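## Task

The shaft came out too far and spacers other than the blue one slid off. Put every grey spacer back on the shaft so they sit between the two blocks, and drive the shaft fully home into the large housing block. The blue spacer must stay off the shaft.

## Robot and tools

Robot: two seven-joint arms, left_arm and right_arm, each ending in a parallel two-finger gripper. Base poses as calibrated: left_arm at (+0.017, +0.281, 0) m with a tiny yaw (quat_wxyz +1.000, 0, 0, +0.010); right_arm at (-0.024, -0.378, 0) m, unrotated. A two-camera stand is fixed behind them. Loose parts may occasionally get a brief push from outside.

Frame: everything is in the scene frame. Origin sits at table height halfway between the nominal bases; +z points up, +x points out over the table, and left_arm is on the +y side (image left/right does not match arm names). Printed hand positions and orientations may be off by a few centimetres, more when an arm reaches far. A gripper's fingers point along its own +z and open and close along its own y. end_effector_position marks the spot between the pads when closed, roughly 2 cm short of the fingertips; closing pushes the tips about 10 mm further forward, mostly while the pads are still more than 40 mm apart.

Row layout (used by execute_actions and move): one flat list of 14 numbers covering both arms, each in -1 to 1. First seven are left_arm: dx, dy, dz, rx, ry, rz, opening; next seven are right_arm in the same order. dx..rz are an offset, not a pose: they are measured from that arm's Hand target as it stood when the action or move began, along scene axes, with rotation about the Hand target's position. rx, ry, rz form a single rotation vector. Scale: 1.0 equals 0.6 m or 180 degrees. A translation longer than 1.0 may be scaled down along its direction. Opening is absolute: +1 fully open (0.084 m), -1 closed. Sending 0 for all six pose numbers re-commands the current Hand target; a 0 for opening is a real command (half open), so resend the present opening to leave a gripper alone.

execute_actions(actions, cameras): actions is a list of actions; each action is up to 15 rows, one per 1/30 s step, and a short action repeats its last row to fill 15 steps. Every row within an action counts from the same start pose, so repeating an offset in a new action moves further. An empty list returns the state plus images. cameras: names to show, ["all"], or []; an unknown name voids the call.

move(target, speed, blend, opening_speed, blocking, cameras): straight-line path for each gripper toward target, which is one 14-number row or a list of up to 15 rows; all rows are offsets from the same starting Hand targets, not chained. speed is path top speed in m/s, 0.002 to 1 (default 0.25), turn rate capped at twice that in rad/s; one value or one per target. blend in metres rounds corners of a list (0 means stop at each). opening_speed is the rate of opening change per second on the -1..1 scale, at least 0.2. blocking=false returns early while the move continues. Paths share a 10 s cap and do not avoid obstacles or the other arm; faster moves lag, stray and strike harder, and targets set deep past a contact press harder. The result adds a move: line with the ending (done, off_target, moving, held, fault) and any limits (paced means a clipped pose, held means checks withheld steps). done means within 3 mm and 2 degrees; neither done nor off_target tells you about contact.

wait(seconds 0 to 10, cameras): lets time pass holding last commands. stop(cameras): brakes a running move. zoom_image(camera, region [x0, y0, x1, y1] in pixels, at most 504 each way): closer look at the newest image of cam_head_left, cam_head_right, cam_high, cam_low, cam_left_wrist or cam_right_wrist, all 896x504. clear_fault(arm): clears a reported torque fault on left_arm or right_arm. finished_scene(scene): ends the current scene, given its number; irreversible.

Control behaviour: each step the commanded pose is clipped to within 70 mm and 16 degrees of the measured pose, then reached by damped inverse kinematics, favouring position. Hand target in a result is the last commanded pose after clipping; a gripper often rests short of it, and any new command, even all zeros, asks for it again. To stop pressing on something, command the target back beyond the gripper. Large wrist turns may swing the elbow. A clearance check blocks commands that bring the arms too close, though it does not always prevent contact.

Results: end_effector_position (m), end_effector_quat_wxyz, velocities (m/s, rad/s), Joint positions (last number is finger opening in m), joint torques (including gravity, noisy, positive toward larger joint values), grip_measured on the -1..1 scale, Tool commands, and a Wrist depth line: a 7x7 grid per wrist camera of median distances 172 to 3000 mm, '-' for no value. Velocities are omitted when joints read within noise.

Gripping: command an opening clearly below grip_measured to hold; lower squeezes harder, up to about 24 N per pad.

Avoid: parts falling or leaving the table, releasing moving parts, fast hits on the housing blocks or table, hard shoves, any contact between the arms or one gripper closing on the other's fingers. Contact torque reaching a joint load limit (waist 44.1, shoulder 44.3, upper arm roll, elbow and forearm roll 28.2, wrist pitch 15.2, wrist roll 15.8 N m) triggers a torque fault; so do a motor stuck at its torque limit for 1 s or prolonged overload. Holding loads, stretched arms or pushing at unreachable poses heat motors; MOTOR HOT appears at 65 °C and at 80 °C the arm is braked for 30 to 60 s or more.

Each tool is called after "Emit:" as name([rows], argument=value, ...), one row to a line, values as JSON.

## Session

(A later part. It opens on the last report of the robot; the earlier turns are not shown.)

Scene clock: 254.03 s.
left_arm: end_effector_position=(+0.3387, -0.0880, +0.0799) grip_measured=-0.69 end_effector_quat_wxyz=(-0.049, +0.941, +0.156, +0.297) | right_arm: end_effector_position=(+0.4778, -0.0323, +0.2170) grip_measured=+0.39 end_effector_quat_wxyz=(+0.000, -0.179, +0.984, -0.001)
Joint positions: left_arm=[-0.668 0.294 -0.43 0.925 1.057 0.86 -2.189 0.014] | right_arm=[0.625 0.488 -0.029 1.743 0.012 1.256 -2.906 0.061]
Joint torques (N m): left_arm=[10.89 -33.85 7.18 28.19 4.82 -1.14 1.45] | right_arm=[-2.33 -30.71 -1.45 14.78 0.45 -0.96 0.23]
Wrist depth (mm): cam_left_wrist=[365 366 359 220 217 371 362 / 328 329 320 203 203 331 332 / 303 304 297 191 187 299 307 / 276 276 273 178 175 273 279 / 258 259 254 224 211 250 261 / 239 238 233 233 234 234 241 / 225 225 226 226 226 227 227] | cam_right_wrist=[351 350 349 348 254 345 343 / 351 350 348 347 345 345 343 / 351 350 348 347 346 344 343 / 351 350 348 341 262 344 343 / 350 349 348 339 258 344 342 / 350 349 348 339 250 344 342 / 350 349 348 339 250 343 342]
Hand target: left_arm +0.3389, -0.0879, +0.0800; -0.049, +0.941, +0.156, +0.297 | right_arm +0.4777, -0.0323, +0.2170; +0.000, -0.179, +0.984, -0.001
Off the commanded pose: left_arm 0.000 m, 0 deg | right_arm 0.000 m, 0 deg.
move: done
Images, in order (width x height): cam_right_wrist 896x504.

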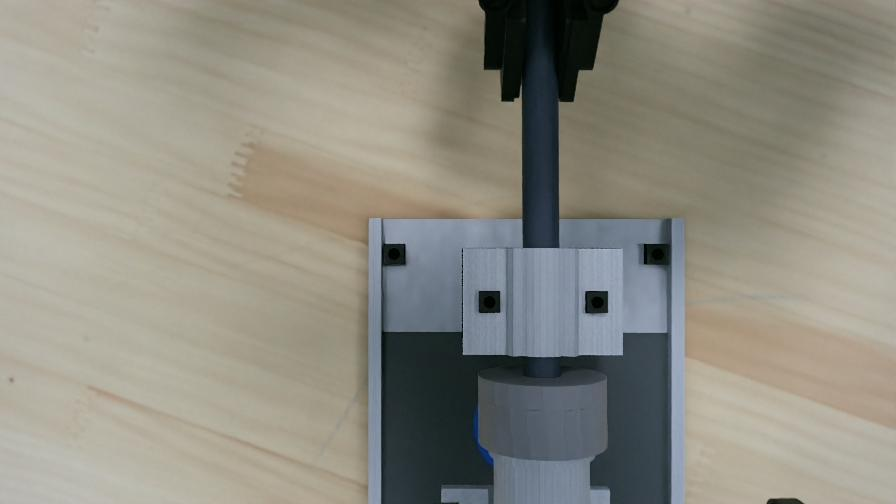

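Emit:
move([
  [-0.0008,-0.00027,0,0,0,0,-0.9,0,0,0,0,0,0,0.4],
  [-0.0008,-0.00027,0.0007,0,0,0,-0.9,0,0,0,0,0,0,0.4],
  [0.0006,0.0002,0.0007,0,0,0,-0.9,0,0,0,0,0,0,0.4],
], speed=0.008, blend=[0.0002,0.0002,0])

Scene clock: 254.97 s.
left_arm: end_effector_position=(+0.3391, -0.0879, +0.0804) grip_measured=-0.69 end_effector_quat_wxyz=(-0.049, +0.941, +0.156, +0.297) | right_arm: end_effector_position=(+0.4778, -0.0323, +0.2170) grip_measured=+0.39 end_effector_quat_wxyz=(+0.000, -0.179, +0.984, -0.001)
Joint positions: left_arm=[-0.667 0.293 -0.43 0.925 1.056 0.86 -2.188 0.014] | right_arm=[0.625 0.488 -0.029 1.743 0.012 1.256 -2.906 0.061]
Joint torques (N m): left_arm=[9.92 -41.97 5.96 28.83 4.87 -1.27 1.3] | right_arm=[-1.91 -30.62 -1.04 14.81 0.47 -0.79 0.2]
Wrist depth (mm): cam_left_wrist=[366 368 359 221 218 372 362 / 327 328 321 202 202 332 333 / 304 304 297 192 188 299 307 / 277 276 274 179 175 273 280 / 259 259 254 222 211 250 261 / 239 239 235 234 234 234 241 / 226 226 227 226 227 227 227] | cam_right_wrist=[351 350 349 347 253 345 343 / 351 350 349 348 345 344 344 / 350 350 348 347 346 344 343 / 351 350 348 341 262 344 343 / 351 349 348 340 259 343 343 / 350 350 348 339 251 343 343 / 350 349 348 338 251 343 342]
Hand target: left_arm +0.3393, -0.0878, +0.0804; -0.049, +0.941, +0.156, +0.297 | right_arm +0.4777, -0.0323, +0.2170; +0.000, -0.179, +0.984, -0.001
Off the commanded pose: left_arm 0.000 m, 0 deg | right_arm 0.000 m, 0 deg.
move: done

Emit:
move([
  [0.0003,0.0001,-0.0007,0,0,0,-0.9,0,0,0,0,0,0,0.4],
  [0.00052,-0.00053,-0.0007,0,0,0,-0.9,0,0,0,0,0,0,0.4],
  [0.0004,-0.0005,-0.0014,0,0,0,-0.9,0,0,0,0,0,0,0.4],
  [0.0006,0.0002,-0.0016,0,0,0,-0.9,0,0,0,0,0,0,0.4],
  [0.0004,0.0008,-0.0012,0,0,0,-0.9,0,0,0,0,0,0,0.4],
  [0.0004,0.0008,-0.0004,0,0,0,-0.9,0,0,0,0,0,0,0.4],
  [0.0008,0.0003,-0.0007,0,0,0,-0.9,0,0,0,0,0,0,0.4],
], speed=0.004, blend=[0.0001,0.0001,0.0001,0.0001,0.0001,0.0001,0])

Scene clock: 256.27 s.
left_arm: end_effector_position=(+0.3398, -0.0876, +0.0800) grip_measured=-0.69 end_effector_quat_wxyz=(-0.049, +0.941, +0.156, +0.297) | right_arm: end_effector_position=(+0.4778, -0.0323, +0.2170) grip_measured=+0.39 end_effector_quat_wxyz=(+0.000, -0.179, +0.984, -0.001)
Joint positions: left_arm=[-0.667 0.295 -0.429 0.925 1.057 0.859 -2.188 0.014] | right_arm=[0.625 0.488 -0.029 1.743 0.012 1.256 -2.906 0.061]
Joint torques (N m): left_arm=[2.94 -33.98 2.6 28.12 3.49 -0.88 1.33] | right_arm=[-1.94 -30.45 -0.79 14.56 0.58 -0.94 0.02]
Wrist depth (mm): cam_left_wrist=[367 368 358 228 218 371 362 / 329 328 321 201 201 331 332 / 303 304 297 187 187 297 307 / 276 276 273 178 179 272 279 / 258 258 254 220 209 250 261 / 238 239 234 233 233 234 241 / 226 226 226 226 227 227 227] | cam_right_wrist=[351 350 349 348 252 344 344 / 351 350 348 348 346 345 343 / 351 350 348 347 346 344 343 / 351 350 348 341 262 344 343 / 351 349 349 340 258 343 343 / 351 348 348 339 251 344 343 / 350 350 348 339 251 343 342]
Hand target: left_arm +0.3398, -0.0876, +0.0800; -0.049, +0.941, +0.156, +0.297 | right_arm +0.4777, -0.0323, +0.2170; +0.000, -0.179, +0.984, -0.001
Off the commanded pose: left_arm 0.000 m, 0 deg | right_arm 0.000 m, 0 deg.
move: done

Emit:
move([
  [0.0012,0.0009,0,0,0,0,-0.9,0,0,0,0,0,0,0.4],
  [0.0018,0.0006,0.0006,0,0,0,-0.9,0,0,0,0,0,0,0.4],
  [0.0024,0.0003,0,0,0,0,-0.9,0,0,0,0,0,0,0.4],
  [0.0028,0.001,-0.0006,0,0,0,-0.9,0,0,0,0,0,0,0.4],
  [0.0032,0.0011,0,0,0,0,-0.9,0,0,0,0,0,0,0.4],
], speed=0.004, blend=[0.0001,0.0001,0.0001,0.0001,0])

Scene clock: 257.43 s.
left_arm: end_effector_position=(+0.3416, -0.0870, +0.0799) grip_measured=-0.69 end_effector_quat_wxyz=(-0.049, +0.941, +0.156, +0.297) | right_arm: end_effector_position=(+0.4778, -0.0323, +0.2170) grip_measured=+0.39 end_effector_quat_wxyz=(+0.000, -0.179, +0.984, -0.001)
Joint positions: left_arm=[-0.664 0.296 -0.427 0.927 1.059 0.856 -2.185 0.014] | right_arm=[0.625 0.488 -0.029 1.743 0.012 1.256 -2.906 0.061]
Joint torques (N m): left_arm=[9.7 -40.9 5.18 27.12 3.7 -2.93 1.31] | right_arm=[-1.69 -29.99 -0.57 14.75 0.57 -0.91 0.14]
Wrist depth (mm): cam_left_wrist=[365 367 357 228 217 371 361 / 328 329 320 198 199 331 332 / 303 304 297 187 187 295 307 / 276 276 273 176 176 272 278 / 258 259 254 205 205 250 261 / 239 239 234 233 230 234 240 / 225 225 226 226 227 227 227] | cam_right_wrist=[351 350 349 348 251 345 343 / 351 350 348 347 345 345 343 / 351 349 349 348 345 344 343 / 351 350 348 341 262 344 343 / 351 350 348 339 259 344 343 / 351 349 348 339 251 344 343 / 350 349 348 339 250 343 342]
Hand target: left_arm +0.3417, -0.0870, +0.0800; -0.049, +0.941, +0.156, +0.297 | right_arm +0.4777, -0.0323, +0.2170; +0.000, -0.179, +0.984, -0.001
Off the commanded pose: left_arm 0.000 m, 0 deg | right_arm 0.000 m, 0 deg.
move: done

Check the handle end position.

Emit:
move([
  [0,0,0,0,0,0,0.0,0,0,0,0,0,0,0.4],
  [-0.0082,-0.0028,0.0667,0,0,0,0.0,0,0,0,0,0,0,0.4],
  [-0.1272,-0.0433,0.1,0,0,0,0.0,0,0,0,0,0,0,0.4],
], speed=0.15, blend=[0,0.02,0], cameras=["cam_left_wrist"])

Emit:
zoom_image(camera="cam_left_wrist", region=[440, 400, 640, 504])

Scene clock: 259.43 s.
left_arm: end_effector_position=(+0.2654, -0.1129, +0.1400) grip_measured=-0.01 end_effector_quat_wxyz=(-0.049, +0.941, +0.156, +0.297) | right_arm: end_effector_position=(+0.4777, -0.0323, +0.2170) grip_measured=+0.39 end_effector_quat_wxyz=(+0.000, -0.179, +0.984, -0.001)
Joint positions: left_arm=[-0.749 0.146 -0.547 0.929 0.84 1.019 -2.137 0.044] | right_arm=[0.625 0.488 -0.029 1.743 0.012 1.256 -2.906 0.061]
Joint torques (N m): left_arm=[-2.86 -29.16 -2.02 17.63 -0.5 -0.33 -0.88] | right_arm=[-1.72 -30.19 -0.75 14.55 0.41 -0.91 0.08]
Wrist depth (mm): cam_left_wrist=[465 467 468 431 444 459 473 / 416 417 418 293 397 421 423 / 384 384 378 281 280 389 381 / 350 350 352 320 339 354 355 / 327 328 322 323 324 324 331 / 303 303 305 304 299 305 306 / 285 286 287 286 287 288 289] | cam_right_wrist=[351 350 348 347 346 345 343 / 351 350 348 347 346 345 343 / 350 350 348 347 346 344 343 / 351 349 348 341 262 344 343 / 351 350 348 339 258 343 343 / 350 349 348 338 251 343 343 / 350 349 347 339 251 343 343]
Hand target: left_arm +0.2654, -0.1129, +0.1400; -0.049, +0.941, +0.156, +0.297 | right_arm +0.4777, -0.0323, +0.2170; +0.000, -0.179, +0.984, -0.001
Off the commanded pose: left_arm 0.000 m, 0 deg | right_arm 0.000 m, 0 deg.
move: done
Images, in order (width x height): cam_left_wrist 896x504.

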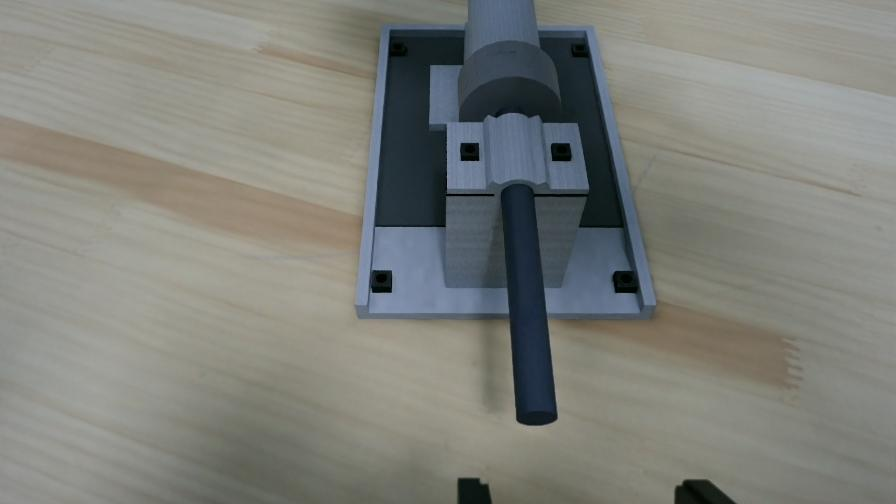

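Scaled by 2.520 from the camera's 896x504 image, which has a finer 1280x720 frame.

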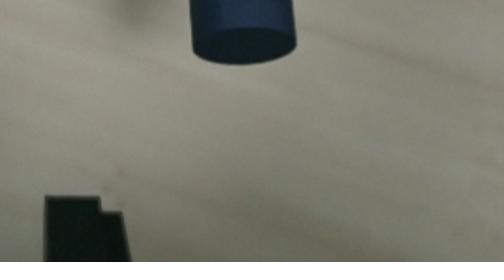

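Emit:
move([
  [0.1160,0.0395,-0.0333,0,0,0,0.0,0,0,0,0,0,0,0.4],
  [0.1077,0.0367,-0.1,0,0,0,0.0,0,0,0,0,0,0,0.4],
  [0.1077,0.0367,-0.1,0,0,0,-1,0,0,0,0,0,0,0.4],
  [0.1089,0.0371,-0.1,0,0,0,-1,0,0,0,0,0,0,0.4],
], speed=[0.12,0.08,0.05,0.008], blend=[0.01,0,0,0])

Scene clock: 263.30 s.
left_arm: end_effector_position=(+0.3306, -0.0907, +0.0800) grip_measured=-0.69 end_effector_quat_wxyz=(-0.049, +0.941, +0.156, +0.297) | right_arm: end_effector_position=(+0.4777, -0.0323, +0.2170) grip_measured=+0.39 end_effector_quat_wxyz=(+0.000, -0.179, +0.984, -0.001)
Joint positions: left_arm=[-0.68 0.292 -0.439 0.921 1.049 0.87 -2.201 0.014] | right_arm=[0.625 0.488 -0.029 1.743 0.012 1.256 -2.906 0.061]
Joint torques (N m): left_arm=[6.45 -28.66 2.85 22.52 3.51 -3.2 1.29] | right_arm=[-0.95 -30.85 -0.69 14.8 -0.17 -0.86 0.23]
Wrist depth (mm): cam_left_wrist=[368 369 359 212 218 372 364 / 328 329 328 205 203 332 334 / 304 304 297 188 188 300 307 / 276 276 274 188 180 273 279 / 258 259 254 243 241 254 262 / 239 239 236 235 236 236 242 / 226 226 226 227 227 228 228] | cam_right_wrist=[351 350 349 348 261 345 343 / 351 350 348 347 345 345 344 / 351 350 348 347 345 344 343 / 351 350 348 341 262 343 343 / 350 349 349 339 259 343 342 / 350 350 348 339 250 344 342 / 350 349 348 339 250 343 342]
Hand target: left_arm +0.3307, -0.0907, +0.0800; -0.049, +0.941, +0.156, +0.297 | right_arm +0.4777, -0.0323, +0.2170; +0.000, -0.179, +0.984, -0.001
Off the commanded pose: left_arm 0.000 m, 0 deg | right_arm 0.000 m, 0 deg.
move: done

Blocked at once (6.5). Spiral with growing push.

Emit:
move([
  [0.0003,0.0001,0.0010,0,0,0,-1,0,0,0,0,0,0,0.4],
  [0.0006,-0.0004,0.0006,0,0,0,-1,0,0,0,0,0,0,0.4],
  [0.0007,-0.0006,0,0,0,0,-1,0,0,0,0,0,0,0.4],
  [0.0007,-0.0004,-0.0007,0,0,0,-1,0,0,0,0,0,0,0.4],
  [0.0005,0.0002,-0.0010,0,0,0,-1,0,0,0,0,0,0,0.4],
  [0.0004,0.0008,-0.0006,0,0,0,-1,0,0,0,0,0,0,0.4],
  [0.0004,0.001,0,0,0,0,-1,0,0,0,0,0,0,0.4],
  [0.0007,0.0008,0.0006,0,0,0,-1,0,0,0,0,0,0,0.4],
  [0.001,0.0003,0,0,0,0,-1,0,0,0,0,0,0,0.4],
], speed=0.004, blend=[0.0001,0.0001,0.0001,0.0001,0.0001,0.0001,0.0001,0.0001,0])

Scene clock: 264.97 s.
left_arm: end_effector_position=(+0.3313, -0.0904, +0.0800) grip_measured=-0.69 end_effector_quat_wxyz=(-0.049, +0.941, +0.156, +0.297) | right_arm: end_effector_position=(+0.4777, -0.0323, +0.2170) grip_measured=+0.39 end_effector_quat_wxyz=(+0.000, -0.179, +0.984, -0.001)
Joint positions: left_arm=[-0.679 0.292 -0.439 0.922 1.049 0.869 -2.2 0.014] | right_arm=[0.625 0.488 -0.029 1.743 0.012 1.256 -2.906 0.061]
Joint torques (N m): left_arm=[0.36 -29.39 0.95 23.96 3.46 -2.16 0.57] | right_arm=[-1.09 -30.59 -0.55 14.68 -0.23 -0.75 0.11]
Wrist depth (mm): cam_left_wrist=[368 368 359 214 218 372 364 / 328 328 321 205 205 332 333 / 303 305 297 188 188 296 308 / 276 277 274 186 179 273 281 / 259 259 254 243 239 255 261 / 239 239 235 235 236 236 241 / 226 226 226 227 227 227 228] | cam_right_wrist=[352 350 348 348 260 345 343 / 351 350 348 347 346 344 343 / 351 350 348 348 345 344 343 / 350 350 348 341 262 344 343 / 350 349 348 339 258 344 342 / 351 349 347 338 251 344 343 / 350 349 348 339 251 343 342]
Hand target: left_arm +0.3313, -0.0905, +0.0800; -0.049, +0.941, +0.156, +0.297 | right_arm +0.4777, -0.0323, +0.2170; +0.000, -0.179, +0.984, -0.001
Off the commanded pose: left_arm 0.000 m, 0 deg | right_arm 0.000 m, 0 deg.
move: done

Emit:
move(target=[0.0024,0.0008,0,0,0,0,-1,0,0,0,0,0,0,0.4], speed=0.008)

Scene clock: 265.77 s.
left_arm: end_effector_position=(+0.3327, -0.0901, +0.0799) grip_measured=-0.69 end_effector_quat_wxyz=(-0.049, +0.941, +0.156, +0.297) | right_arm: end_effector_position=(+0.4777, -0.0323, +0.2170) grip_measured=+0.39 end_effector_quat_wxyz=(+0.000, -0.179, +0.984, -0.001)
Joint positions: left_arm=[-0.677 0.292 -0.437 0.922 1.051 0.867 -2.198 0.014] | right_arm=[0.625 0.488 -0.029 1.743 0.012 1.256 -2.906 0.061]
Joint torques (N m): left_arm=[9.17 -32.62 5.43 28.51 4.65 -2.91 1.25] | right_arm=[-1.2 -30.62 -0.77 14.7 -0.26 -0.79 0.17]
Wrist depth (mm): cam_left_wrist=[366 368 358 212 218 371 363 / 328 328 320 204 204 331 331 / 304 304 297 187 187 295 307 / 276 276 274 185 179 273 280 / 258 258 254 243 238 254 261 / 239 239 234 235 235 236 241 / 225 226 226 227 227 226 227] | cam_right_wrist=[351 350 348 348 260 345 343 / 351 350 348 347 346 345 343 / 351 350 348 347 345 344 343 / 350 350 348 341 262 343 343 / 350 349 348 339 258 343 343 / 350 349 348 339 251 343 342 / 350 349 348 339 250 343 342]
Hand target: left_arm +0.3327, -0.0900, +0.0800; -0.049, +0.941, +0.156, +0.297 | right_arm +0.4777, -0.0323, +0.2170; +0.000, -0.179, +0.984, -0.001
Off the commanded pose: left_arm 0.000 m, 0 deg | right_arm 0.000 m, 0 deg.
move: done

Emit:
move([
  [-0.0012,-0.0004,0,0,0,0,-1,0,0,0,0,0,0,0.4],
  [-0.0012,-0.0004,0.0015,0,0,0,-1,0,0,0,0,0,0,0.4],
  [0.0004,0.00014,0.0015,0,0,0,-1,0,0,0,0,0,0,0.4],
], speed=0.01)

Emit:
move([
  [-0.0016,-0.00054,0,0,0,0,-1,0,0,0,0,0,0,0.4],
  [-0.0016,-0.00054,-0.003,0,0,0,-1,0,0,0,0,0,0,0.4],
  [0.0004,0.00014,-0.003,0,0,0,-1,0,0,0,0,0,0,0.4],
], speed=0.01)

Scene clock: 267.10 s.
left_arm: end_effector_position=(+0.3327, -0.0900, +0.0808) grip_measured=-0.69 end_effector_quat_wxyz=(-0.049, +0.941, +0.156, +0.297) | right_arm: end_effector_position=(+0.4777, -0.0323, +0.2170) grip_measured=+0.39 end_effector_quat_wxyz=(+0.000, -0.179, +0.984, -0.001)
Joint positions: left_arm=[-0.676 0.29 -0.438 0.922 1.049 0.868 -2.195 0.014] | right_arm=[0.625 0.488 -0.029 1.743 0.012 1.256 -2.906 0.061]
Joint torques (N m): left_arm=[9.24 -46.38 4.76 29.29 4.76 -1.48 1.07] | right_arm=[-0.57 -30.59 -0.63 14.6 -0.52 -0.88 0.26]
Wrist depth (mm): cam_left_wrist=[368 368 359 214 218 371 362 / 329 330 321 204 204 332 332 / 304 304 298 188 188 300 308 / 277 277 275 184 179 273 280 / 259 260 255 243 237 254 262 / 240 240 236 236 236 237 241 / 226 226 226 227 227 228 228] | cam_right_wrist=[351 350 349 348 259 344 344 / 351 350 349 347 346 344 343 / 350 350 348 348 346 344 342 / 351 349 348 340 262 343 343 / 350 349 348 339 258 344 343 / 351 349 348 339 251 343 342 / 350 349 348 339 251 343 342]
Hand target: left_arm +0.3330, -0.0899, +0.0809; -0.049, +0.941, +0.156, +0.297 | right_arm +0.4777, -0.0323, +0.2170; +0.000, -0.179, +0.984, -0.001
Off the commanded pose: left_arm 0.000 m, 0 deg | right_arm 0.000 m, 0 deg.
move: done

Scene clock: 268.27 s.
left_arm: end_effector_position=(+0.3331, -0.0899, +0.0790) grip_measured=-0.69 end_effector_quat_wxyz=(-0.049, +0.941, +0.156, +0.297) | right_arm: end_effector_position=(+0.4777, -0.0323, +0.2170) grip_measured=+0.39 end_effector_quat_wxyz=(+0.000, -0.179, +0.984, -0.001)
Joint positions: left_arm=[-0.677 0.295 -0.436 0.923 1.054 0.866 -2.2 0.014] | right_arm=[0.625 0.488 -0.029 1.743 0.012 1.256 -2.906 0.061]
Joint torques (N m): left_arm=[6.2 -27.32 2.69 26.58 3.95 -5.15 1.6] | right_arm=[-0.74 -30.55 -0.65 14.61 -0.85 -1 0.2]
Wrist depth (mm): cam_left_wrist=[366 367 357 212 217 370 361 / 327 329 320 203 203 330 331 / 303 303 296 186 186 295 307 / 275 276 272 183 178 272 279 / 258 258 253 242 236 253 260 / 237 238 234 234 235 235 240 / 224 225 225 226 226 226 227] | cam_right_wrist=[351 350 349 347 260 345 343 / 351 350 348 347 346 345 343 / 351 349 348 348 346 344 343 / 351 350 348 341 262 344 343 / 350 350 348 340 258 344 343 / 350 350 348 339 250 343 343 / 350 349 347 339 250 343 343]
Hand target: left_arm +0.3332, -0.0899, +0.0791; -0.049, +0.941, +0.156, +0.297 | right_arm +0.4777, -0.0323, +0.2170; +0.000, -0.179, +0.984, -0.001
Off the commanded pose: left_arm 0.000 m, 0 deg | right_arm 0.000 m, 0 deg.
move: done

Emit:
move([
  [0.0014,0.0002,0,0,0,0,-1,0,0,0,0,0,0,0.4],
  [0.0010,0.0014,0,0,0,0,-1,0,0,0,0,0,0,0.4],
  [0.0018,0.0006,0,0,0,0,-1,0,0,0,0,0,0,0.4],
], speed=0.006)

Emit:
move([
  [0.0022,0.0000,0.0004,0,0,0,-1,0,0,0,0,0,0,0.4],
  [0.0022,0.0020,0.0004,0,0,0,-1,0,0,0,0,0,0,0.4],
  [0.0026,0.0009,0.0004,0,0,0,-1,0,0,0,0,0,0,0.4],
], speed=0.006)

Scene clock: 269.53 s.
left_arm: end_effector_position=(+0.3343, -0.0894, +0.0791) grip_measured=-0.69 end_effector_quat_wxyz=(-0.049, +0.941, +0.156, +0.297) | right_arm: end_effector_position=(+0.4777, -0.0323, +0.2170) grip_measured=+0.39 end_effector_quat_wxyz=(+0.000, -0.179, +0.984, -0.001)
Joint positions: left_arm=[-0.675 0.295 -0.435 0.923 1.055 0.865 -2.198 0.014] | right_arm=[0.625 0.488 -0.029 1.743 0.012 1.256 -2.906 0.061]
Joint torques (N m): left_arm=[6.28 -31.71 4.78 27.57 4.31 -0.86 1.14] | right_arm=[-0.42 -30.75 -0.64 14.64 -0.45 -0.77 0.21]
Wrist depth (mm): cam_left_wrist=[364 366 357 211 216 369 360 / 326 327 318 202 201 330 331 / 302 302 297 186 186 294 305 / 275 276 272 182 178 271 278 / 257 258 253 242 234 253 260 / 238 238 234 234 235 235 240 / 224 225 225 226 226 226 227] | cam_right_wrist=[351 350 349 347 259 345 343 / 351 350 348 347 345 344 343 / 351 350 349 347 345 344 344 / 351 349 348 341 262 344 343 / 351 350 348 339 259 344 343 / 351 349 348 339 251 343 343 / 350 348 348 338 250 343 342]
Hand target: left_arm +0.3343, -0.0895, +0.0791; -0.049, +0.941, +0.156, +0.297 | right_arm +0.4777, -0.0323, +0.2170; +0.000, -0.179, +0.984, -0.001
Off the commanded pose: left_arm 0.000 m, 0 deg | right_arm 0.000 m, 0 deg.
move: done

Scene clock: 270.67 s.
left_arm: end_effector_position=(+0.3359, -0.0889, +0.0793) grip_measured=-0.69 end_effector_quat_wxyz=(-0.049, +0.941, +0.156, +0.297) | right_arm: end_effector_position=(+0.4777, -0.0323, +0.2170) grip_measured=+0.39 end_effector_quat_wxyz=(+0.000, -0.179, +0.984, -0.001)
Joint positions: left_arm=[-0.673 0.295 -0.433 0.924 1.056 0.863 -2.195 0.014] | right_arm=[0.625 0.488 -0.029 1.743 0.012 1.256 -2.906 0.061]
Joint torques (N m): left_arm=[5.99 -36.64 5.9 30.13 3.52 0.45 1.32] | right_arm=[-0.65 -30.8 -0.55 14.64 -0.63 -0.88 0.21]
Wrist depth (mm): cam_left_wrist=[365 366 356 226 216 371 361 / 326 328 319 205 200 330 330 / 301 303 296 186 186 295 306 / 275 275 272 178 178 272 278 / 257 258 253 242 230 253 260 / 237 238 234 234 234 235 240 / 224 224 225 225 226 226 226] | cam_right_wrist=[351 350 349 348 257 345 343 / 351 350 348 347 345 344 343 / 351 350 348 347 346 345 343 / 351 350 348 341 262 344 343 / 351 350 348 339 258 344 343 / 350 349 347 338 251 343 343 / 350 349 348 339 251 343 343]
Hand target: left_arm +0.3359, -0.0890, +0.0793; -0.049, +0.941, +0.156, +0.297 | right_arm +0.4777, -0.0323, +0.2170; +0.000, -0.179, +0.984, -0.001
Off the commanded pose: left_arm 0.000 m, 0 deg | right_arm 0.000 m, 0 deg.
move: done

Emit:
move([
  [0,0,0,0,0,0,0.0,0,0,0,0,0,0,0.4],
  [-0.0082,-0.0028,0.0667,0,0,0,0.0,0,0,0,0,0,0,0.4],
  [-0.1175,-0.0400,0.10117,0,0,0,0.0,0,0,0,0,0,0,0.4],
], speed=0.15, blend=[0,0.02,0], cameras=["cam_left_wrist"])

Emit:
zoom_image(camera="cam_left_wrist", region=[440, 350, 640, 454])

Emit:
zoom_image(camera="cam_left_wrist", region=[430, 0, 610, 130])

Scene clock: 272.87 s.
left_arm: end_effector_position=(+0.2654, -0.1129, +0.1400) grip_measured=-0.01 end_effector_quat_wxyz=(-0.049, +0.941, +0.156, +0.297) | right_arm: end_effector_position=(+0.4777, -0.0323, +0.2170) grip_measured=+0.39 end_effector_quat_wxyz=(+0.000, -0.179, +0.984, -0.001)
Joint positions: left_arm=[-0.749 0.146 -0.546 0.93 0.84 1.019 -2.137 0.044] | right_arm=[0.625 0.488 -0.029 1.743 0.012 1.256 -2.906 0.061]
Joint torques (N m): left_arm=[-2.73 -29.06 -2.04 17.63 -0.31 -0.39 -0.86] | right_arm=[-0.5 -30.31 -0.56 14.57 -0.51 -0.84 0.15]
Wrist depth (mm): cam_left_wrist=[465 466 467 431 444 459 474 / 416 418 419 293 398 421 422 / 384 385 379 281 281 390 382 / 350 351 352 319 338 355 355 / 327 329 323 323 324 325 331 / 302 303 304 304 299 306 306 / 285 286 287 287 287 288 289] | cam_right_wrist=[351 350 348 348 346 345 344 / 351 350 349 347 346 345 343 / 351 350 348 347 346 344 343 / 350 350 348 341 262 343 343 / 351 349 348 340 258 344 343 / 350 349 348 338 251 343 343 / 350 350 349 338 251 343 342]
Hand target: left_arm +0.2654, -0.1130, +0.1400; -0.049, +0.941, +0.156, +0.297 | right_arm +0.4777, -0.0323, +0.2170; +0.000, -0.179, +0.984, -0.001
Off the commanded pose: left_arm 0.000 m, 0 deg | right_arm 0.000 m, 0 deg.
move: done
Images, in order (width x height): cam_left_wrist 896x504.

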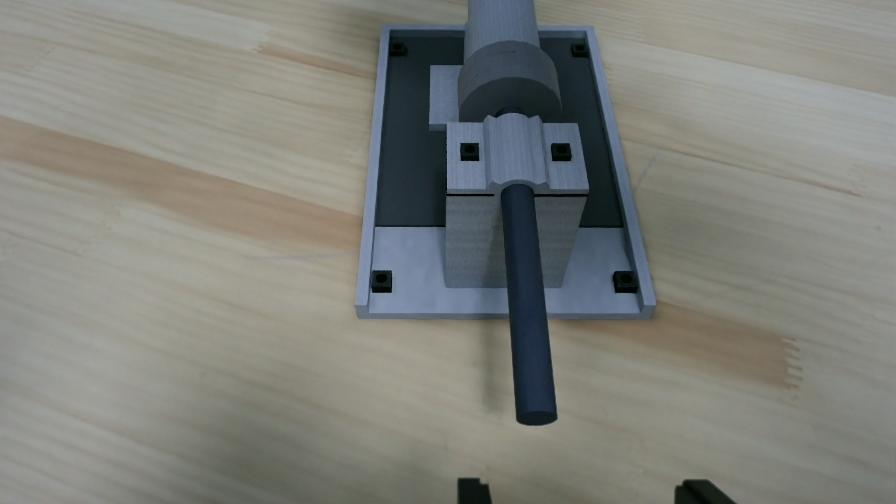

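Scaled by 2.520 from the camera's 896x504 image, which has a finer 1280x720 frame.

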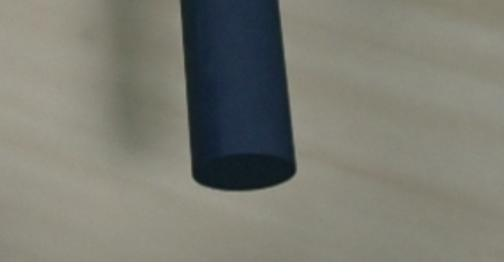

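Scaled by 2.800 from the camera's 896x504 image, which has a finer 1280x720 frame.

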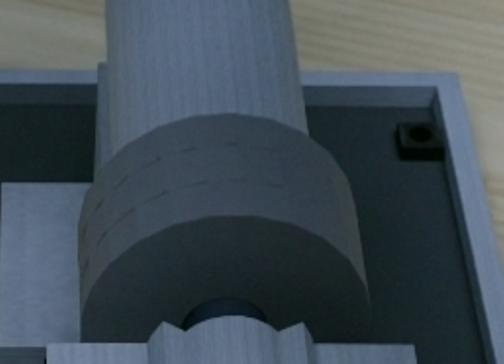

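Emit:
move([
  [0.1160,0.0395,-0.0333,0,0,0,0.0,0.0095,0.0032,-0.12,0,0,0,0.4],
  [0.1077,0.0367,-0.1,0,0,0,0.0,0.0095,0.0032,-0.2,0,0,0,0.4],
  [0.1077,0.0367,-0.1,0,0,0,-1,0.0095,0.0032,-0.2,0,0,0,0.02],
], speed=[0.12,0.08,0.05], blend=[0.01,0,0], cameras=["cam_left_wrist","cam_right_wrist"])

Emit:
zoom_image(camera="cam_left_wrist", region=[400, 0, 680, 160])

Scene clock: 275.60 s.
left_arm: end_effector_position=(+0.3300, -0.0909, +0.0800) grip_measured=-0.69 end_effector_quat_wxyz=(-0.049, +0.941, +0.156, +0.297) | right_arm: end_effector_position=(+0.4835, -0.0304, +0.0970) grip_measured=+0.09 end_effector_quat_wxyz=(+0.000, -0.179, +0.984, -0.001)
Joint positions: left_arm=[-0.681 0.291 -0.439 0.921 1.048 0.871 -2.202 0.014] | right_arm=[0.622 0.615 -0.028 1.592 0.017 0.977 -2.911 0.048]
Joint torques (N m): left_arm=[-2.01 -27.88 -2.46 17.39 1.23 -3.28 -0.16] | right_arm=[8.24 -33.13 4.87 12.72 0.53 -1.15 0.02]
Wrist depth (mm): cam_left_wrist=[367 369 360 202 203 363 364 / 328 329 321 205 204 332 333 / 304 305 298 188 188 300 308 / 277 278 274 188 180 273 281 / 259 260 255 243 241 255 263 / 239 239 235 235 236 237 241 / 225 226 227 227 227 227 228] | cam_right_wrist=[230 230 229 228 227 226 225 / 230 229 229 228 227 226 225 / 230 229 229 222 221 220 225 / 230 229 228 - - 219 225 / 230 229 228 - - 220 225 / 230 229 228 - - 217 224 / 230 229 228 - - 217 225]
Hand target: left_arm +0.3300, -0.0909, +0.0800; -0.049, +0.941, +0.156, +0.297 | right_arm +0.4834, -0.0303, +0.0970; +0.000, -0.179, +0.984, -0.001
Off the commanded pose: left_arm 0.000 m, 0 deg | right_arm 0.000 m, 0 deg.
move: done
Images, in order (width x height): cam_left_wrist 896x504, cam_right_wrist 896x504.

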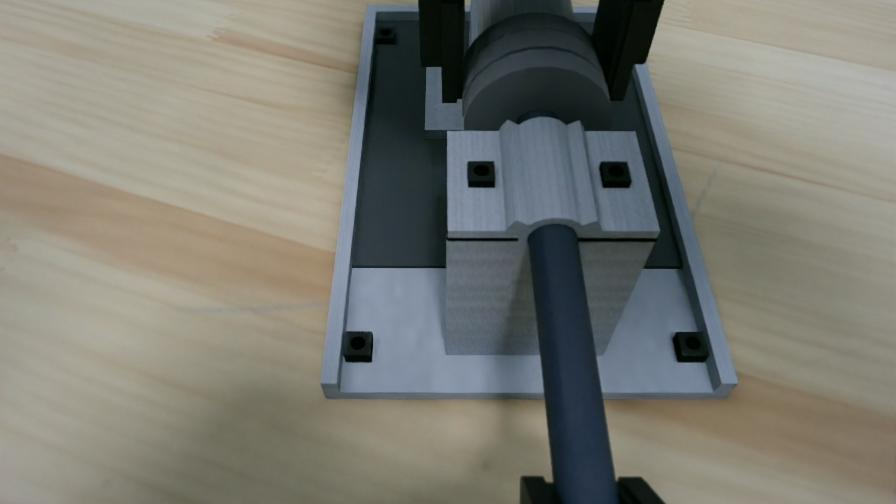

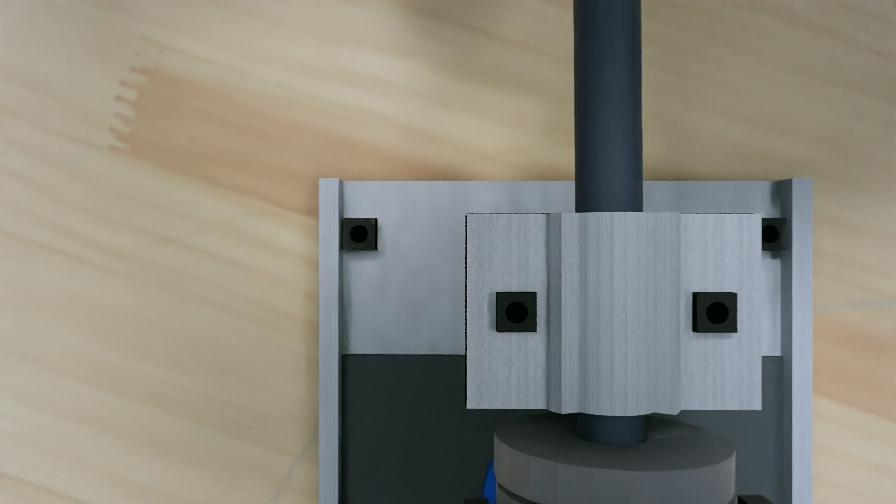

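Scaled by 1.800 from the camera's 896x504 image, which has a finer 1280x720 frame.

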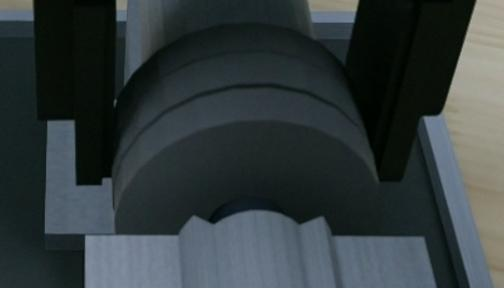

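Emit:
move([
  [0.0018,0.0006,0,0,0,0,-1,0,0,0,0,0,0,0.0],
  [0.0018,0.0006,0,0,0,0,-1,0,0,0.0008,0,0,0,0.0],
], speed=0.006)

Emit:
move(target=[0.0010,0.00035,0,0,0,0,-1,0,0,0.0008,0,0,0,0.0], speed=0.004)

Scene clock: 277.20 s.
left_arm: end_effector_position=(+0.3311, -0.0906, +0.0800) grip_measured=-0.69 end_effector_quat_wxyz=(-0.049, +0.941, +0.156, +0.297) | right_arm: end_effector_position=(+0.4834, -0.0303, +0.0975) grip_measured=+0.09 end_effector_quat_wxyz=(+0.000, -0.179, +0.984, -0.001)
Joint positions: left_arm=[-0.68 0.292 -0.438 0.922 1.049 0.869 -2.2 0.014] | right_arm=[0.622 0.615 -0.028 1.592 0.017 0.978 -2.911 0.048]
Joint torques (N m): left_arm=[8.34 -29.29 4.97 24.82 3.78 -1.59 1.24] | right_arm=[8.88 -39.25 5.12 14.39 1.18 -0.66 0.43]
Wrist depth (mm): cam_left_wrist=[367 368 359 202 203 362 363 / 328 330 321 204 204 332 333 / 303 304 297 188 188 299 308 / 276 277 274 187 179 273 279 / 259 259 254 243 240 254 261 / 239 239 236 235 236 236 241 / 226 226 226 227 227 227 228] | cam_right_wrist=[231 230 229 228 227 226 226 / 230 230 229 228 227 226 225 / 231 230 229 222 221 220 225 / 230 229 229 - - 220 225 / 230 229 229 - - 220 225 / 230 229 229 - - 218 225 / 230 229 228 - - 218 225]
Hand target: left_arm +0.3311, -0.0906, +0.0800; -0.049, +0.941, +0.156, +0.297 | right_arm +0.4834, -0.0303, +0.0975; +0.000, -0.179, +0.984, -0.001
Off the commanded pose: left_arm 0.000 m, 0 deg | right_arm 0.000 m, 0 deg.
move: done

Scene clock: 277.90 s.
left_arm: end_effector_position=(+0.3316, -0.0904, +0.0800) grip_measured=-0.69 end_effector_quat_wxyz=(-0.049, +0.941, +0.156, +0.297) | right_arm: end_effector_position=(+0.4834, -0.0303, +0.0979) grip_measured=+0.09 end_effector_quat_wxyz=(+0.000, -0.179, +0.984, -0.001)
Joint positions: left_arm=[-0.679 0.292 -0.437 0.922 1.049 0.869 -2.199 0.014] | right_arm=[0.622 0.614 -0.028 1.593 0.017 0.979 -2.911 0.048]
Joint torques (N m): left_arm=[9.52 -31.54 5.69 25.51 4.26 -1.43 1.27] | right_arm=[7.78 -44.58 4.01 16.6 0.84 -1.12 0.54]
Wrist depth (mm): cam_left_wrist=[367 367 358 202 202 361 363 / 327 328 321 205 204 332 332 / 303 304 297 187 187 300 307 / 276 277 274 186 179 273 280 / 258 259 254 242 240 254 262 / 239 239 237 235 235 236 241 / 225 226 226 226 227 227 228] | cam_right_wrist=[231 230 229 229 228 227 226 / 231 230 229 229 227 226 226 / 231 230 229 222 222 220 225 / 230 230 229 - - 220 225 / 231 230 229 - - 220 225 / 231 230 229 - - 218 225 / 230 230 229 - - 218 225]
Hand target: left_arm +0.3317, -0.0904, +0.0800; -0.049, +0.941, +0.156, +0.297 | right_arm +0.4834, -0.0303, +0.0980; +0.000, -0.179, +0.984, -0.001
Off the commanded pose: left_arm 0.000 m, 0 deg | right_arm 0.000 m, 0 deg.
move: done

Emit:
move([
  [-0.0006,-0.0002,0,0,0,0,-1,0.00016,-0.00047,-0.0004,0,0,0,0.0],
  [0.0002,0.00007,0,0,0,0,-1,0.00027,-0.0008,-0.0004,0,0,0,0.0],
  [0.0004,0.00013,0,0,0,0,-1,-0.00027,0.0008,-0.0004,0,0,0,0.0],
  [0.0006,0.0002,0,0,0,0,-1,0,0,-0.0004,0,0,0,0.0],
], speed=0.003)

Emit:
move([
  [-0.0006,-0.0002,0,0,0,0,-1,0.00016,-0.00047,-0.002,0,0,0,0.0],
  [0.0002,0.00007,0,0,0,0,-1,0.00027,-0.0008,-0.002,0,0,0,0.0],
  [0.0004,0.00013,0,0,0,0,-1,-0.00027,0.0008,-0.002,0,0,0,0.0],
  [0.0006,0.0002,0,0,0,0,-1,0,0,-0.002,0,0,0,0.0],
], speed=0.003)

Scene clock: 279.70 s.
left_arm: end_effector_position=(+0.3320, -0.0903, +0.0800) grip_measured=-0.69 end_effector_quat_wxyz=(-0.049, +0.941, +0.156, +0.297) | right_arm: end_effector_position=(+0.4834, -0.0303, +0.0977) grip_measured=+0.09 end_effector_quat_wxyz=(+0.000, -0.179, +0.984, -0.001)
Joint positions: left_arm=[-0.678 0.292 -0.437 0.922 1.05 0.868 -2.199 0.014] | right_arm=[0.622 0.614 -0.028 1.593 0.017 0.979 -2.911 0.048]
Joint torques (N m): left_arm=[10.51 -30.23 6.84 26.08 4.32 -1.27 1.3] | right_arm=[4.02 -41.36 6.81 13.65 3.32 -2.63 -0.58]
Wrist depth (mm): cam_left_wrist=[367 368 359 201 201 362 363 / 328 328 320 205 203 331 332 / 304 304 298 187 188 299 308 / 277 277 274 186 179 273 279 / 258 260 254 243 239 254 262 / 238 239 237 235 236 236 241 / 226 226 226 226 227 227 228] | cam_right_wrist=[231 230 229 229 227 226 226 / 231 230 229 228 227 227 226 / 231 230 229 222 221 221 225 / 231 230 229 - - 220 225 / 231 230 229 - - 220 225 / 231 230 229 - - 218 225 / 230 230 229 - - 218 225]
Hand target: left_arm +0.3320, -0.0902, +0.0800; -0.049, +0.941, +0.156, +0.297 | right_arm +0.4834, -0.0303, +0.0978; +0.000, -0.179, +0.984, -0.001
Off the commanded pose: left_arm 0.000 m, 0 deg | right_arm 0.000 m, 0 deg.
move: done

Scene clock: 281.27 s.
left_arm: end_effector_position=(+0.3324, -0.0901, +0.0800) grip_measured=-0.69 end_effector_quat_wxyz=(-0.049, +0.941, +0.156, +0.297) | right_arm: end_effector_position=(+0.4834, -0.0303, +0.0965) grip_measured=+0.09 end_effector_quat_wxyz=(+0.000, -0.179, +0.984, -0.001)
Joint positions: left_arm=[-0.678 0.292 -0.437 0.922 1.05 0.868 -2.198 0.014] | right_arm=[0.622 0.616 -0.028 1.592 0.017 0.976 -2.911 0.048]
Joint torques (N m): left_arm=[9.29 -29.34 5.63 24.52 3.85 -1.43 1.31] | right_arm=[5.36 -29.82 8.32 8.71 3.38 -2.06 -0.46]
Wrist depth (mm): cam_left_wrist=[366 368 359 201 201 360 362 / 328 329 320 205 203 332 332 / 303 304 297 188 188 299 308 / 276 277 274 185 179 273 280 / 259 259 255 243 238 254 261 / 238 239 235 235 236 236 241 / 226 226 226 226 227 227 228] | cam_right_wrist=[230 229 229 228 226 226 225 / 230 229 228 228 226 225 225 / 230 229 228 222 221 220 224 / 230 229 228 - - 219 224 / 230 229 228 - - 219 224 / 230 229 228 - - 217 224 / 230 229 228 - - 217 224]
Hand target: left_arm +0.3324, -0.0901, +0.0800; -0.049, +0.941, +0.156, +0.297 | right_arm +0.4834, -0.0303, +0.0966; +0.000, -0.179, +0.984, -0.001
Off the commanded pose: left_arm 0.000 m, 0 deg | right_arm 0.000 m, 0 deg.
move: done

Emit:
move([
  [-0.0010,-0.00034,-0.0010,0,0,0,-1,0,0,0.0018,0,0,0,0.0],
  [0.0002,0.00007,-0.0014,0,0,0,-1,0.00016,-0.00047,0.0018,0,0,0,0.0],
  [0.0004,0.00013,-0.0014,0,0,0,-1,-0.00016,0.00047,0.0018,0,0,0,0.0],
  [0.0006,0.0002,-0.0014,0,0,0,-1,0,0,0.0022,0,0,0,0.0],
], speed=0.004)

Emit:
move([
  [-0.0010,-0.00034,0.0014,0,0,0,-1,0,0,-0.003,0,0,0,0.0],
  [0.0002,0.00007,0.0022,0,0,0,-1,0.00016,-0.00047,-0.003,0,0,0,0.0],
  [0.0004,0.00013,0.0022,0,0,0,-1,-0.00016,0.00047,-0.003,0,0,0,0.0],
  [0.0006,0.0002,0.0022,0,0,0,-1,0,0,-0.0034,0,0,0,0.0],
], speed=0.004)

Scene clock: 283.43 s.
left_arm: end_effector_position=(+0.3327, -0.0900, +0.0792) grip_measured=-0.69 end_effector_quat_wxyz=(-0.049, +0.941, +0.156, +0.297) | right_arm: end_effector_position=(+0.4834, -0.0303, +0.0978) grip_measured=+0.09 end_effector_quat_wxyz=(+0.000, -0.179, +0.984, -0.001)
Joint positions: left_arm=[-0.678 0.294 -0.436 0.923 1.053 0.867 -2.2 0.014] | right_arm=[0.622 0.614 -0.028 1.593 0.017 0.979 -2.911 0.048]
Joint torques (N m): left_arm=[7.7 -27.32 4.19 25.15 3.93 -3.65 1.34] | right_arm=[7.82 -42.47 5.05 15.97 0.77 -0.96 0.24]
Wrist depth (mm): cam_left_wrist=[366 367 357 200 200 360 362 / 326 328 320 204 202 331 332 / 302 303 297 187 187 295 306 / 276 276 273 184 178 272 278 / 258 258 253 242 237 253 260 / 238 238 235 235 235 235 240 / 225 225 225 226 226 226 227] | cam_right_wrist=[231 230 229 228 227 227 226 / 231 230 229 228 228 226 226 / 231 230 229 222 221 220 225 / 231 230 229 - - 220 225 / 231 230 229 - - 220 225 / 231 229 229 - - 218 225 / 230 230 228 - - 218 225]
Hand target: left_arm +0.3327, -0.0900, +0.0792; -0.049, +0.941, +0.156, +0.297 | right_arm +0.4834, -0.0303, +0.0979; +0.000, -0.179, +0.984, -0.001
Off the commanded pose: left_arm 0.000 m, 0 deg | right_arm 0.000 m, 0 deg.
move: done

Scene clock: 284.73 s.
left_arm: end_effector_position=(+0.3330, -0.0899, +0.0805) grip_measured=-0.69 end_effector_quat_wxyz=(-0.049, +0.941, +0.156, +0.297) | right_arm: end_effector_position=(+0.4835, -0.0303, +0.0959) grip_measured=+0.09 end_effector_quat_wxyz=(+0.000, -0.179, +0.984, -0.001)
Joint positions: left_arm=[-0.677 0.291 -0.436 0.922 1.049 0.867 -2.196 0.014] | right_arm=[0.622 0.617 -0.028 1.591 0.017 0.975 -2.911 0.048]
Joint torques (N m): left_arm=[9.52 -41.47 5.65 26.76 4.23 -1.05 1.27] | right_arm=[10.13 -16.26 7.22 8.01 1.81 -3.6 0.26]
Wrist depth (mm): cam_left_wrist=[367 368 358 202 202 362 362 / 328 330 322 202 202 331 333 / 303 305 297 188 189 299 308 / 276 277 274 184 179 274 280 / 259 259 255 243 237 254 262 / 239 239 235 235 236 237 241 / 226 226 226 227 227 227 228] | cam_right_wrist=[230 229 228 227 226 225 225 / 230 229 228 228 226 225 224 / 230 229 228 221 220 219 224 / 230 229 228 - - 219 224 / 230 228 228 - - 219 224 / 229 229 228 - - 217 224 / 229 228 228 - - 217 224]
Hand target: left_arm +0.3331, -0.0899, +0.0805; -0.049, +0.941, +0.156, +0.297 | right_arm +0.4834, -0.0303, +0.0958; +0.000, -0.179, +0.984, -0.001
Off the commanded pose: left_arm 0.000 m, 0 deg | right_arm 0.000 m, 0 deg.
move: done

Emit:
move([
  [0,0,0,0,0,0,0.0,0,0,0.0018,0,0,0,0.3],
  [-0.0864,-0.0295,0.015,0,0,0,0.0,0,0,0.05,0,0,0,0.3],
  [-0.0864,-0.0295,0.015,0,0,0,-1,0,0,0.2,0,0,0,0.3],
], speed=[0.05,0.12,0.15], cameras=["cam_left_wrist","cam_low"])

Scene clock: 288.50 s.
left_arm: end_effector_position=(+0.2813, -0.1076, +0.0895) grip_measured=-1.00 end_effector_quat_wxyz=(-0.049, +0.941, +0.156, +0.297) | right_arm: end_effector_position=(+0.4835, -0.0303, +0.2159) grip_measured=+0.29 end_effector_quat_wxyz=(+0.000, -0.179, +0.984, -0.001)
Joint positions: left_arm=[-0.746 0.263 -0.501 0.914 0.977 0.945 -2.246 0] | right_arm=[0.622 0.512 -0.03 1.776 0.013 1.265 -2.909 0.056]
Joint torques (N m): left_arm=[-2.64 -31.39 -2.58 16.15 -0.37 -0.25 -0.77] | right_arm=[-2.42 -30.57 -1.82 14.72 0.16 -0.76 0.7]
Wrist depth (mm): cam_left_wrist=[383 384 375 246 247 388 379 / 343 343 343 222 222 347 348 / 317 317 310 244 235 313 321 / 288 289 289 277 277 284 292 / 270 270 271 272 267 273 273 / 249 249 249 250 251 251 252 / 235 236 236 236 237 237 238] | cam_right_wrist=[350 349 348 346 344 344 342 / 350 348 347 346 345 344 342 / 349 349 347 346 344 343 342 / 350 348 347 340 261 343 342 / 349 348 347 338 258 342 341 / 349 348 346 337 244 342 342 / 349 348 346 337 250 342 341]
Hand target: left_arm +0.2813, -0.1076, +0.0895; -0.049, +0.941, +0.156, +0.297 | right_arm +0.4834, -0.0303, +0.2158; +0.000, -0.179, +0.984, -0.001
Off the commanded pose: left_arm 0.000 m, 0 deg | right_arm 0.000 m, 0 deg.
move: done
Images, in order (width x height): cam_low 896x504, cam_left_wrist 896x504.

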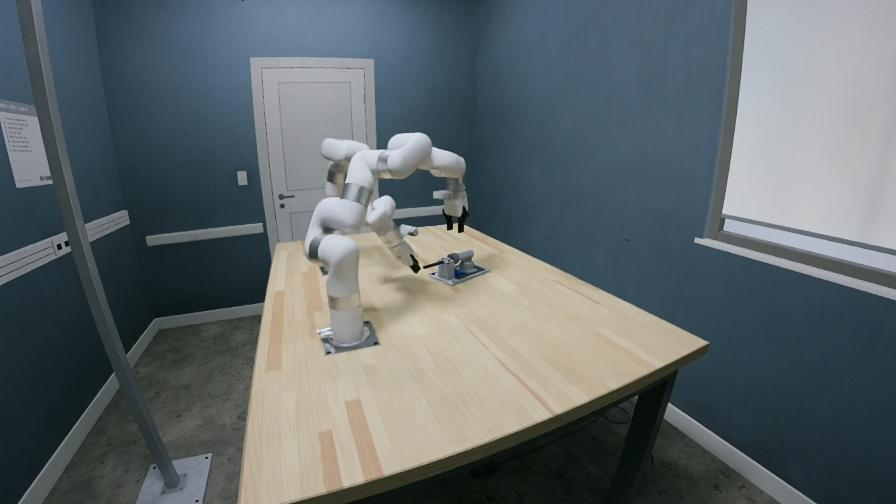

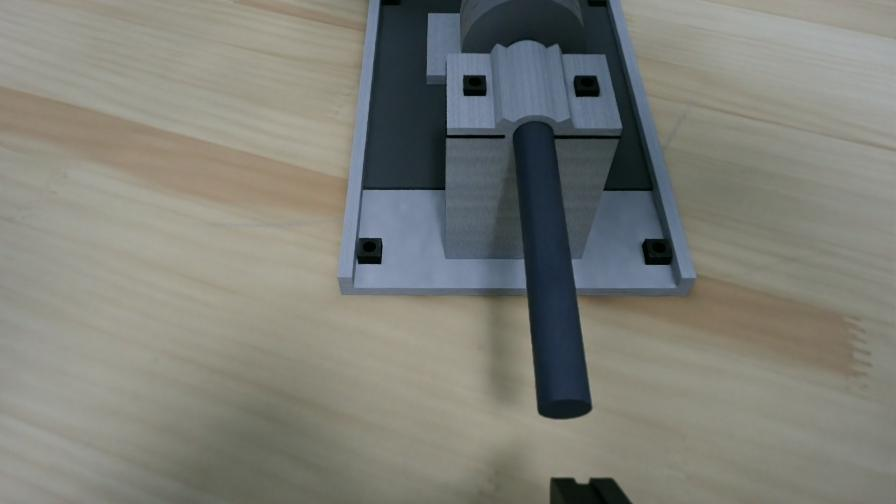

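Emit:
move([
  [0.0268,0.0092,0,0,0,0,-1,0,0,0,0,0,0,0.3],
  [0.0363,0.0124,0,0,0,0,-1,0,0,0,0,0,0,0.3],
], speed=[0.06,0.015], cameras=["cam_left_wrist"])

Scene clock: 290.17 s.
left_arm: end_effector_position=(+0.3030, -0.1002, +0.0895) grip_measured=-1.00 end_effector_quat_wxyz=(-0.049, +0.941, +0.156, +0.297) | right_arm: end_effector_position=(+0.4835, -0.0303, +0.2158) grip_measured=+0.29 end_effector_quat_wxyz=(+0.000, -0.179, +0.984, -0.001)
Joint positions: left_arm=[-0.715 0.262 -0.476 0.914 0.997 0.914 -2.214 0] | right_arm=[0.622 0.512 -0.03 1.776 0.013 1.265 -2.909 0.056]
Joint torques (N m): left_arm=[2.25 -25.27 -0.88 16.49 0.9 -1.5 1.01] | right_arm=[-2.24 -30.76 -0.97 14.65 0.29 -0.84 0.46]
Wrist depth (mm): cam_left_wrist=[383 383 374 231 230 390 379 / 342 344 343 222 221 347 347 / 317 317 310 210 210 313 322 / 289 289 289 248 238 285 292 / 270 270 264 261 261 265 274 / 249 250 250 250 251 251 252 / 235 235 236 236 237 237 238] | cam_right_wrist=[350 349 348 347 344 343 343 / 350 348 347 346 344 343 342 / 350 348 347 346 344 344 342 / 350 348 347 341 260 343 342 / 350 348 347 338 258 342 342 / 349 348 347 338 250 342 341 / 350 348 346 338 250 342 342]
Hand target: left_arm +0.3030, -0.1001, +0.0895; -0.049, +0.941, +0.156, +0.297 | right_arm +0.4834, -0.0303, +0.2158; +0.000, -0.179, +0.984, -0.001
Off the commanded pose: left_arm 0.000 m, 0 deg | right_arm 0.000 m, 0 deg.
move: done
Images, in order (width x height): cam_left_wrist 896x504.

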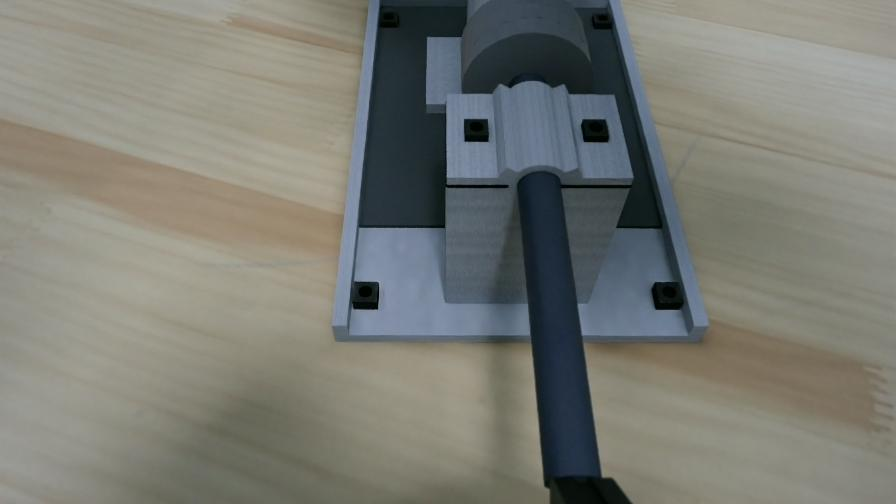

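Emit:
move(target=[0.0032,0.0011,0,0,0,0,-1,0,0,0,0,0,0,0.3], speed=0.01)

Emit:
move(target=[0.0016,0.00055,0,0,0,0,-1,0,0,0,0,0,0,0.3], speed=0.01, cameras=["cam_left_wrist"])

Scene clock: 291.10 s.
left_arm: end_effector_position=(+0.3049, -0.0995, +0.0895) grip_measured=-1.00 end_effector_quat_wxyz=(-0.049, +0.941, +0.156, +0.297) | right_arm: end_effector_position=(+0.4835, -0.0303, +0.2158) grip_measured=+0.29 end_effector_quat_wxyz=(+0.000, -0.179, +0.984, -0.001)
Joint positions: left_arm=[-0.712 0.263 -0.474 0.914 0.999 0.911 -2.212 0] | right_arm=[0.622 0.512 -0.03 1.776 0.013 1.265 -2.909 0.056]
Joint torques (N m): left_arm=[2.66 -25.48 -0.9 16.47 0.91 -1.59 0.82] | right_arm=[-1.67 -30.68 -0.59 14.64 0.36 -0.78 0.29]
Wrist depth (mm): cam_left_wrist=[382 384 375 232 229 389 379 / 342 344 342 222 222 347 348 / 316 317 310 210 206 314 321 / 288 289 289 245 234 285 293 / 270 270 263 261 262 265 273 / 249 249 250 251 250 251 252 / 235 236 236 236 236 237 238] | cam_right_wrist=[350 349 348 346 345 343 342 / 350 349 347 346 345 343 342 / 350 349 347 346 344 344 342 / 350 349 347 340 260 342 342 / 350 348 347 338 258 342 342 / 349 348 347 338 250 343 341 / 350 348 347 338 251 342 341]
Hand target: left_arm +0.3050, -0.0995, +0.0895; -0.049, +0.941, +0.156, +0.297 | right_arm +0.4834, -0.0303, +0.2158; +0.000, -0.179, +0.984, -0.001
Off the commanded pose: left_arm 0.000 m, 0 deg | right_arm 0.000 m, 0 deg.
move: done

Scene clock: 291.80 s.
left_arm: end_effector_position=(+0.3059, -0.0992, +0.0895) grip_measured=-1.00 end_effector_quat_wxyz=(-0.049, +0.941, +0.156, +0.297) | right_arm: end_effector_position=(+0.4835, -0.0303, +0.2158) grip_measured=+0.29 end_effector_quat_wxyz=(+0.000, -0.179, +0.984, -0.001)
Joint positions: left_arm=[-0.71 0.263 -0.473 0.914 1 0.91 -2.21 0] | right_arm=[0.622 0.512 -0.03 1.776 0.013 1.265 -2.909 0.056]
Joint torques (N m): left_arm=[2.5 -25.35 -0.98 16.59 0.99 -1.55 0.94] | right_arm=[-1.69 -30.59 -0.66 14.82 0.38 -0.77 0.49]
Wrist depth (mm): cam_left_wrist=[383 383 374 231 229 389 381 / 342 344 342 222 220 347 349 / 317 317 310 211 206 313 322 / 288 289 288 243 232 285 292 / 270 270 263 261 262 266 274 / 249 249 250 250 251 251 252 / 235 236 236 236 237 237 237] | cam_right_wrist=[350 349 347 346 344 343 342 / 350 349 348 346 344 343 342 / 350 348 347 346 344 343 342 / 350 348 347 340 261 342 342 / 350 348 347 338 258 342 342 / 349 348 347 337 250 342 341 / 349 348 346 338 250 342 341]
Hand target: left_arm +0.3059, -0.0992, +0.0895; -0.049, +0.941, +0.156, +0.297 | right_arm +0.4834, -0.0303, +0.2158; +0.000, -0.179, +0.984, -0.001
Off the commanded pose: left_arm 0.000 m, 0 deg | right_arm 0.000 m, 0 deg.
move: done
Images, in order (width x height): cam_left_wrist 896x504.

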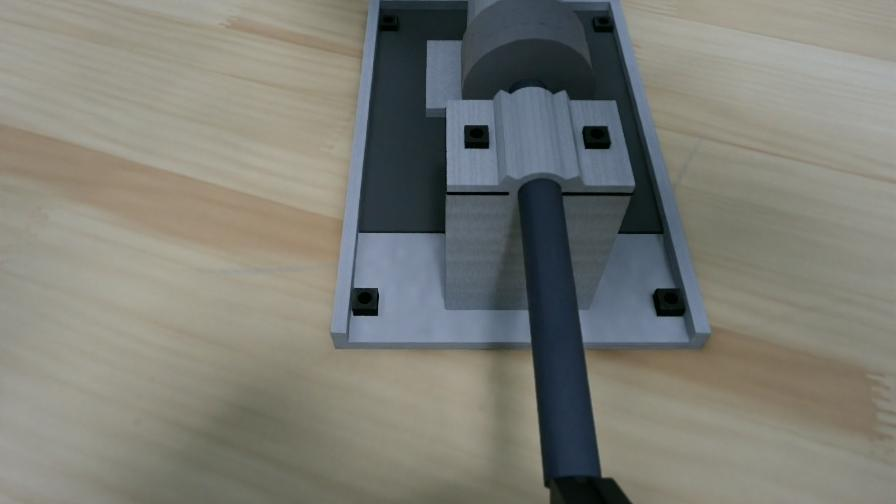

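Emit:
move(target=[0.0063,0.0022,0,0,0,0,-1,0,0,0,0,0,0,0.3], speed=0.012, cameras=["cam_left_wrist"])

Scene clock: 292.70 s.
left_arm: end_effector_position=(+0.3097, -0.0979, +0.0895) grip_measured=-1.00 end_effector_quat_wxyz=(-0.049, +0.941, +0.156, +0.297) | right_arm: end_effector_position=(+0.4834, -0.0303, +0.2158) grip_measured=+0.29 end_effector_quat_wxyz=(+0.000, -0.179, +0.984, -0.001)
Joint positions: left_arm=[-0.705 0.263 -0.469 0.914 1.004 0.905 -2.205 0] | right_arm=[0.622 0.512 -0.03 1.776 0.013 1.265 -2.909 0.056]
Joint torques (N m): left_arm=[2.71 -25.47 -1.08 16.4 1 -1.42 0.81] | right_arm=[-1.86 -30.86 -0.5 14.76 0.08 -0.87 0.28]
Wrist depth (mm): cam_left_wrist=[382 385 375 351 229 388 379 / 343 344 342 222 223 347 348 / 316 317 310 207 206 312 321 / 288 289 286 225 225 285 292 / 270 270 265 259 260 268 273 / 249 249 250 250 251 252 252 / 235 235 236 237 237 237 237] | cam_right_wrist=[350 349 348 346 345 343 342 / 350 349 347 346 344 343 342 / 350 348 348 346 344 343 342 / 350 348 348 340 261 343 341 / 349 348 347 338 258 342 341 / 349 348 347 338 249 342 341 / 348 348 347 337 251 342 341]
Hand target: left_arm +0.3097, -0.0978, +0.0895; -0.049, +0.941, +0.156, +0.297 | right_arm +0.4834, -0.0303, +0.2158; +0.000, -0.179, +0.984, -0.001
Off the commanded pose: left_arm 0.000 m, 0 deg | right_arm 0.000 m, 0 deg.
move: done
Images, in order (width x height): cam_left_wrist 896x504.

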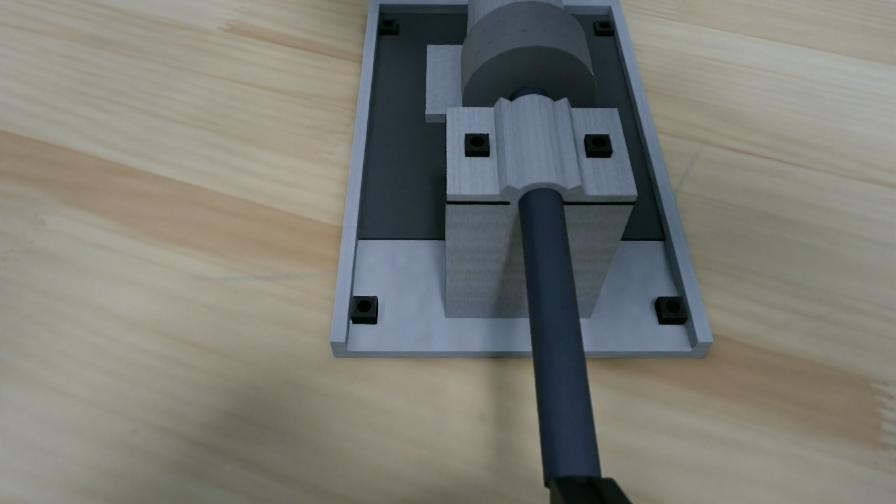

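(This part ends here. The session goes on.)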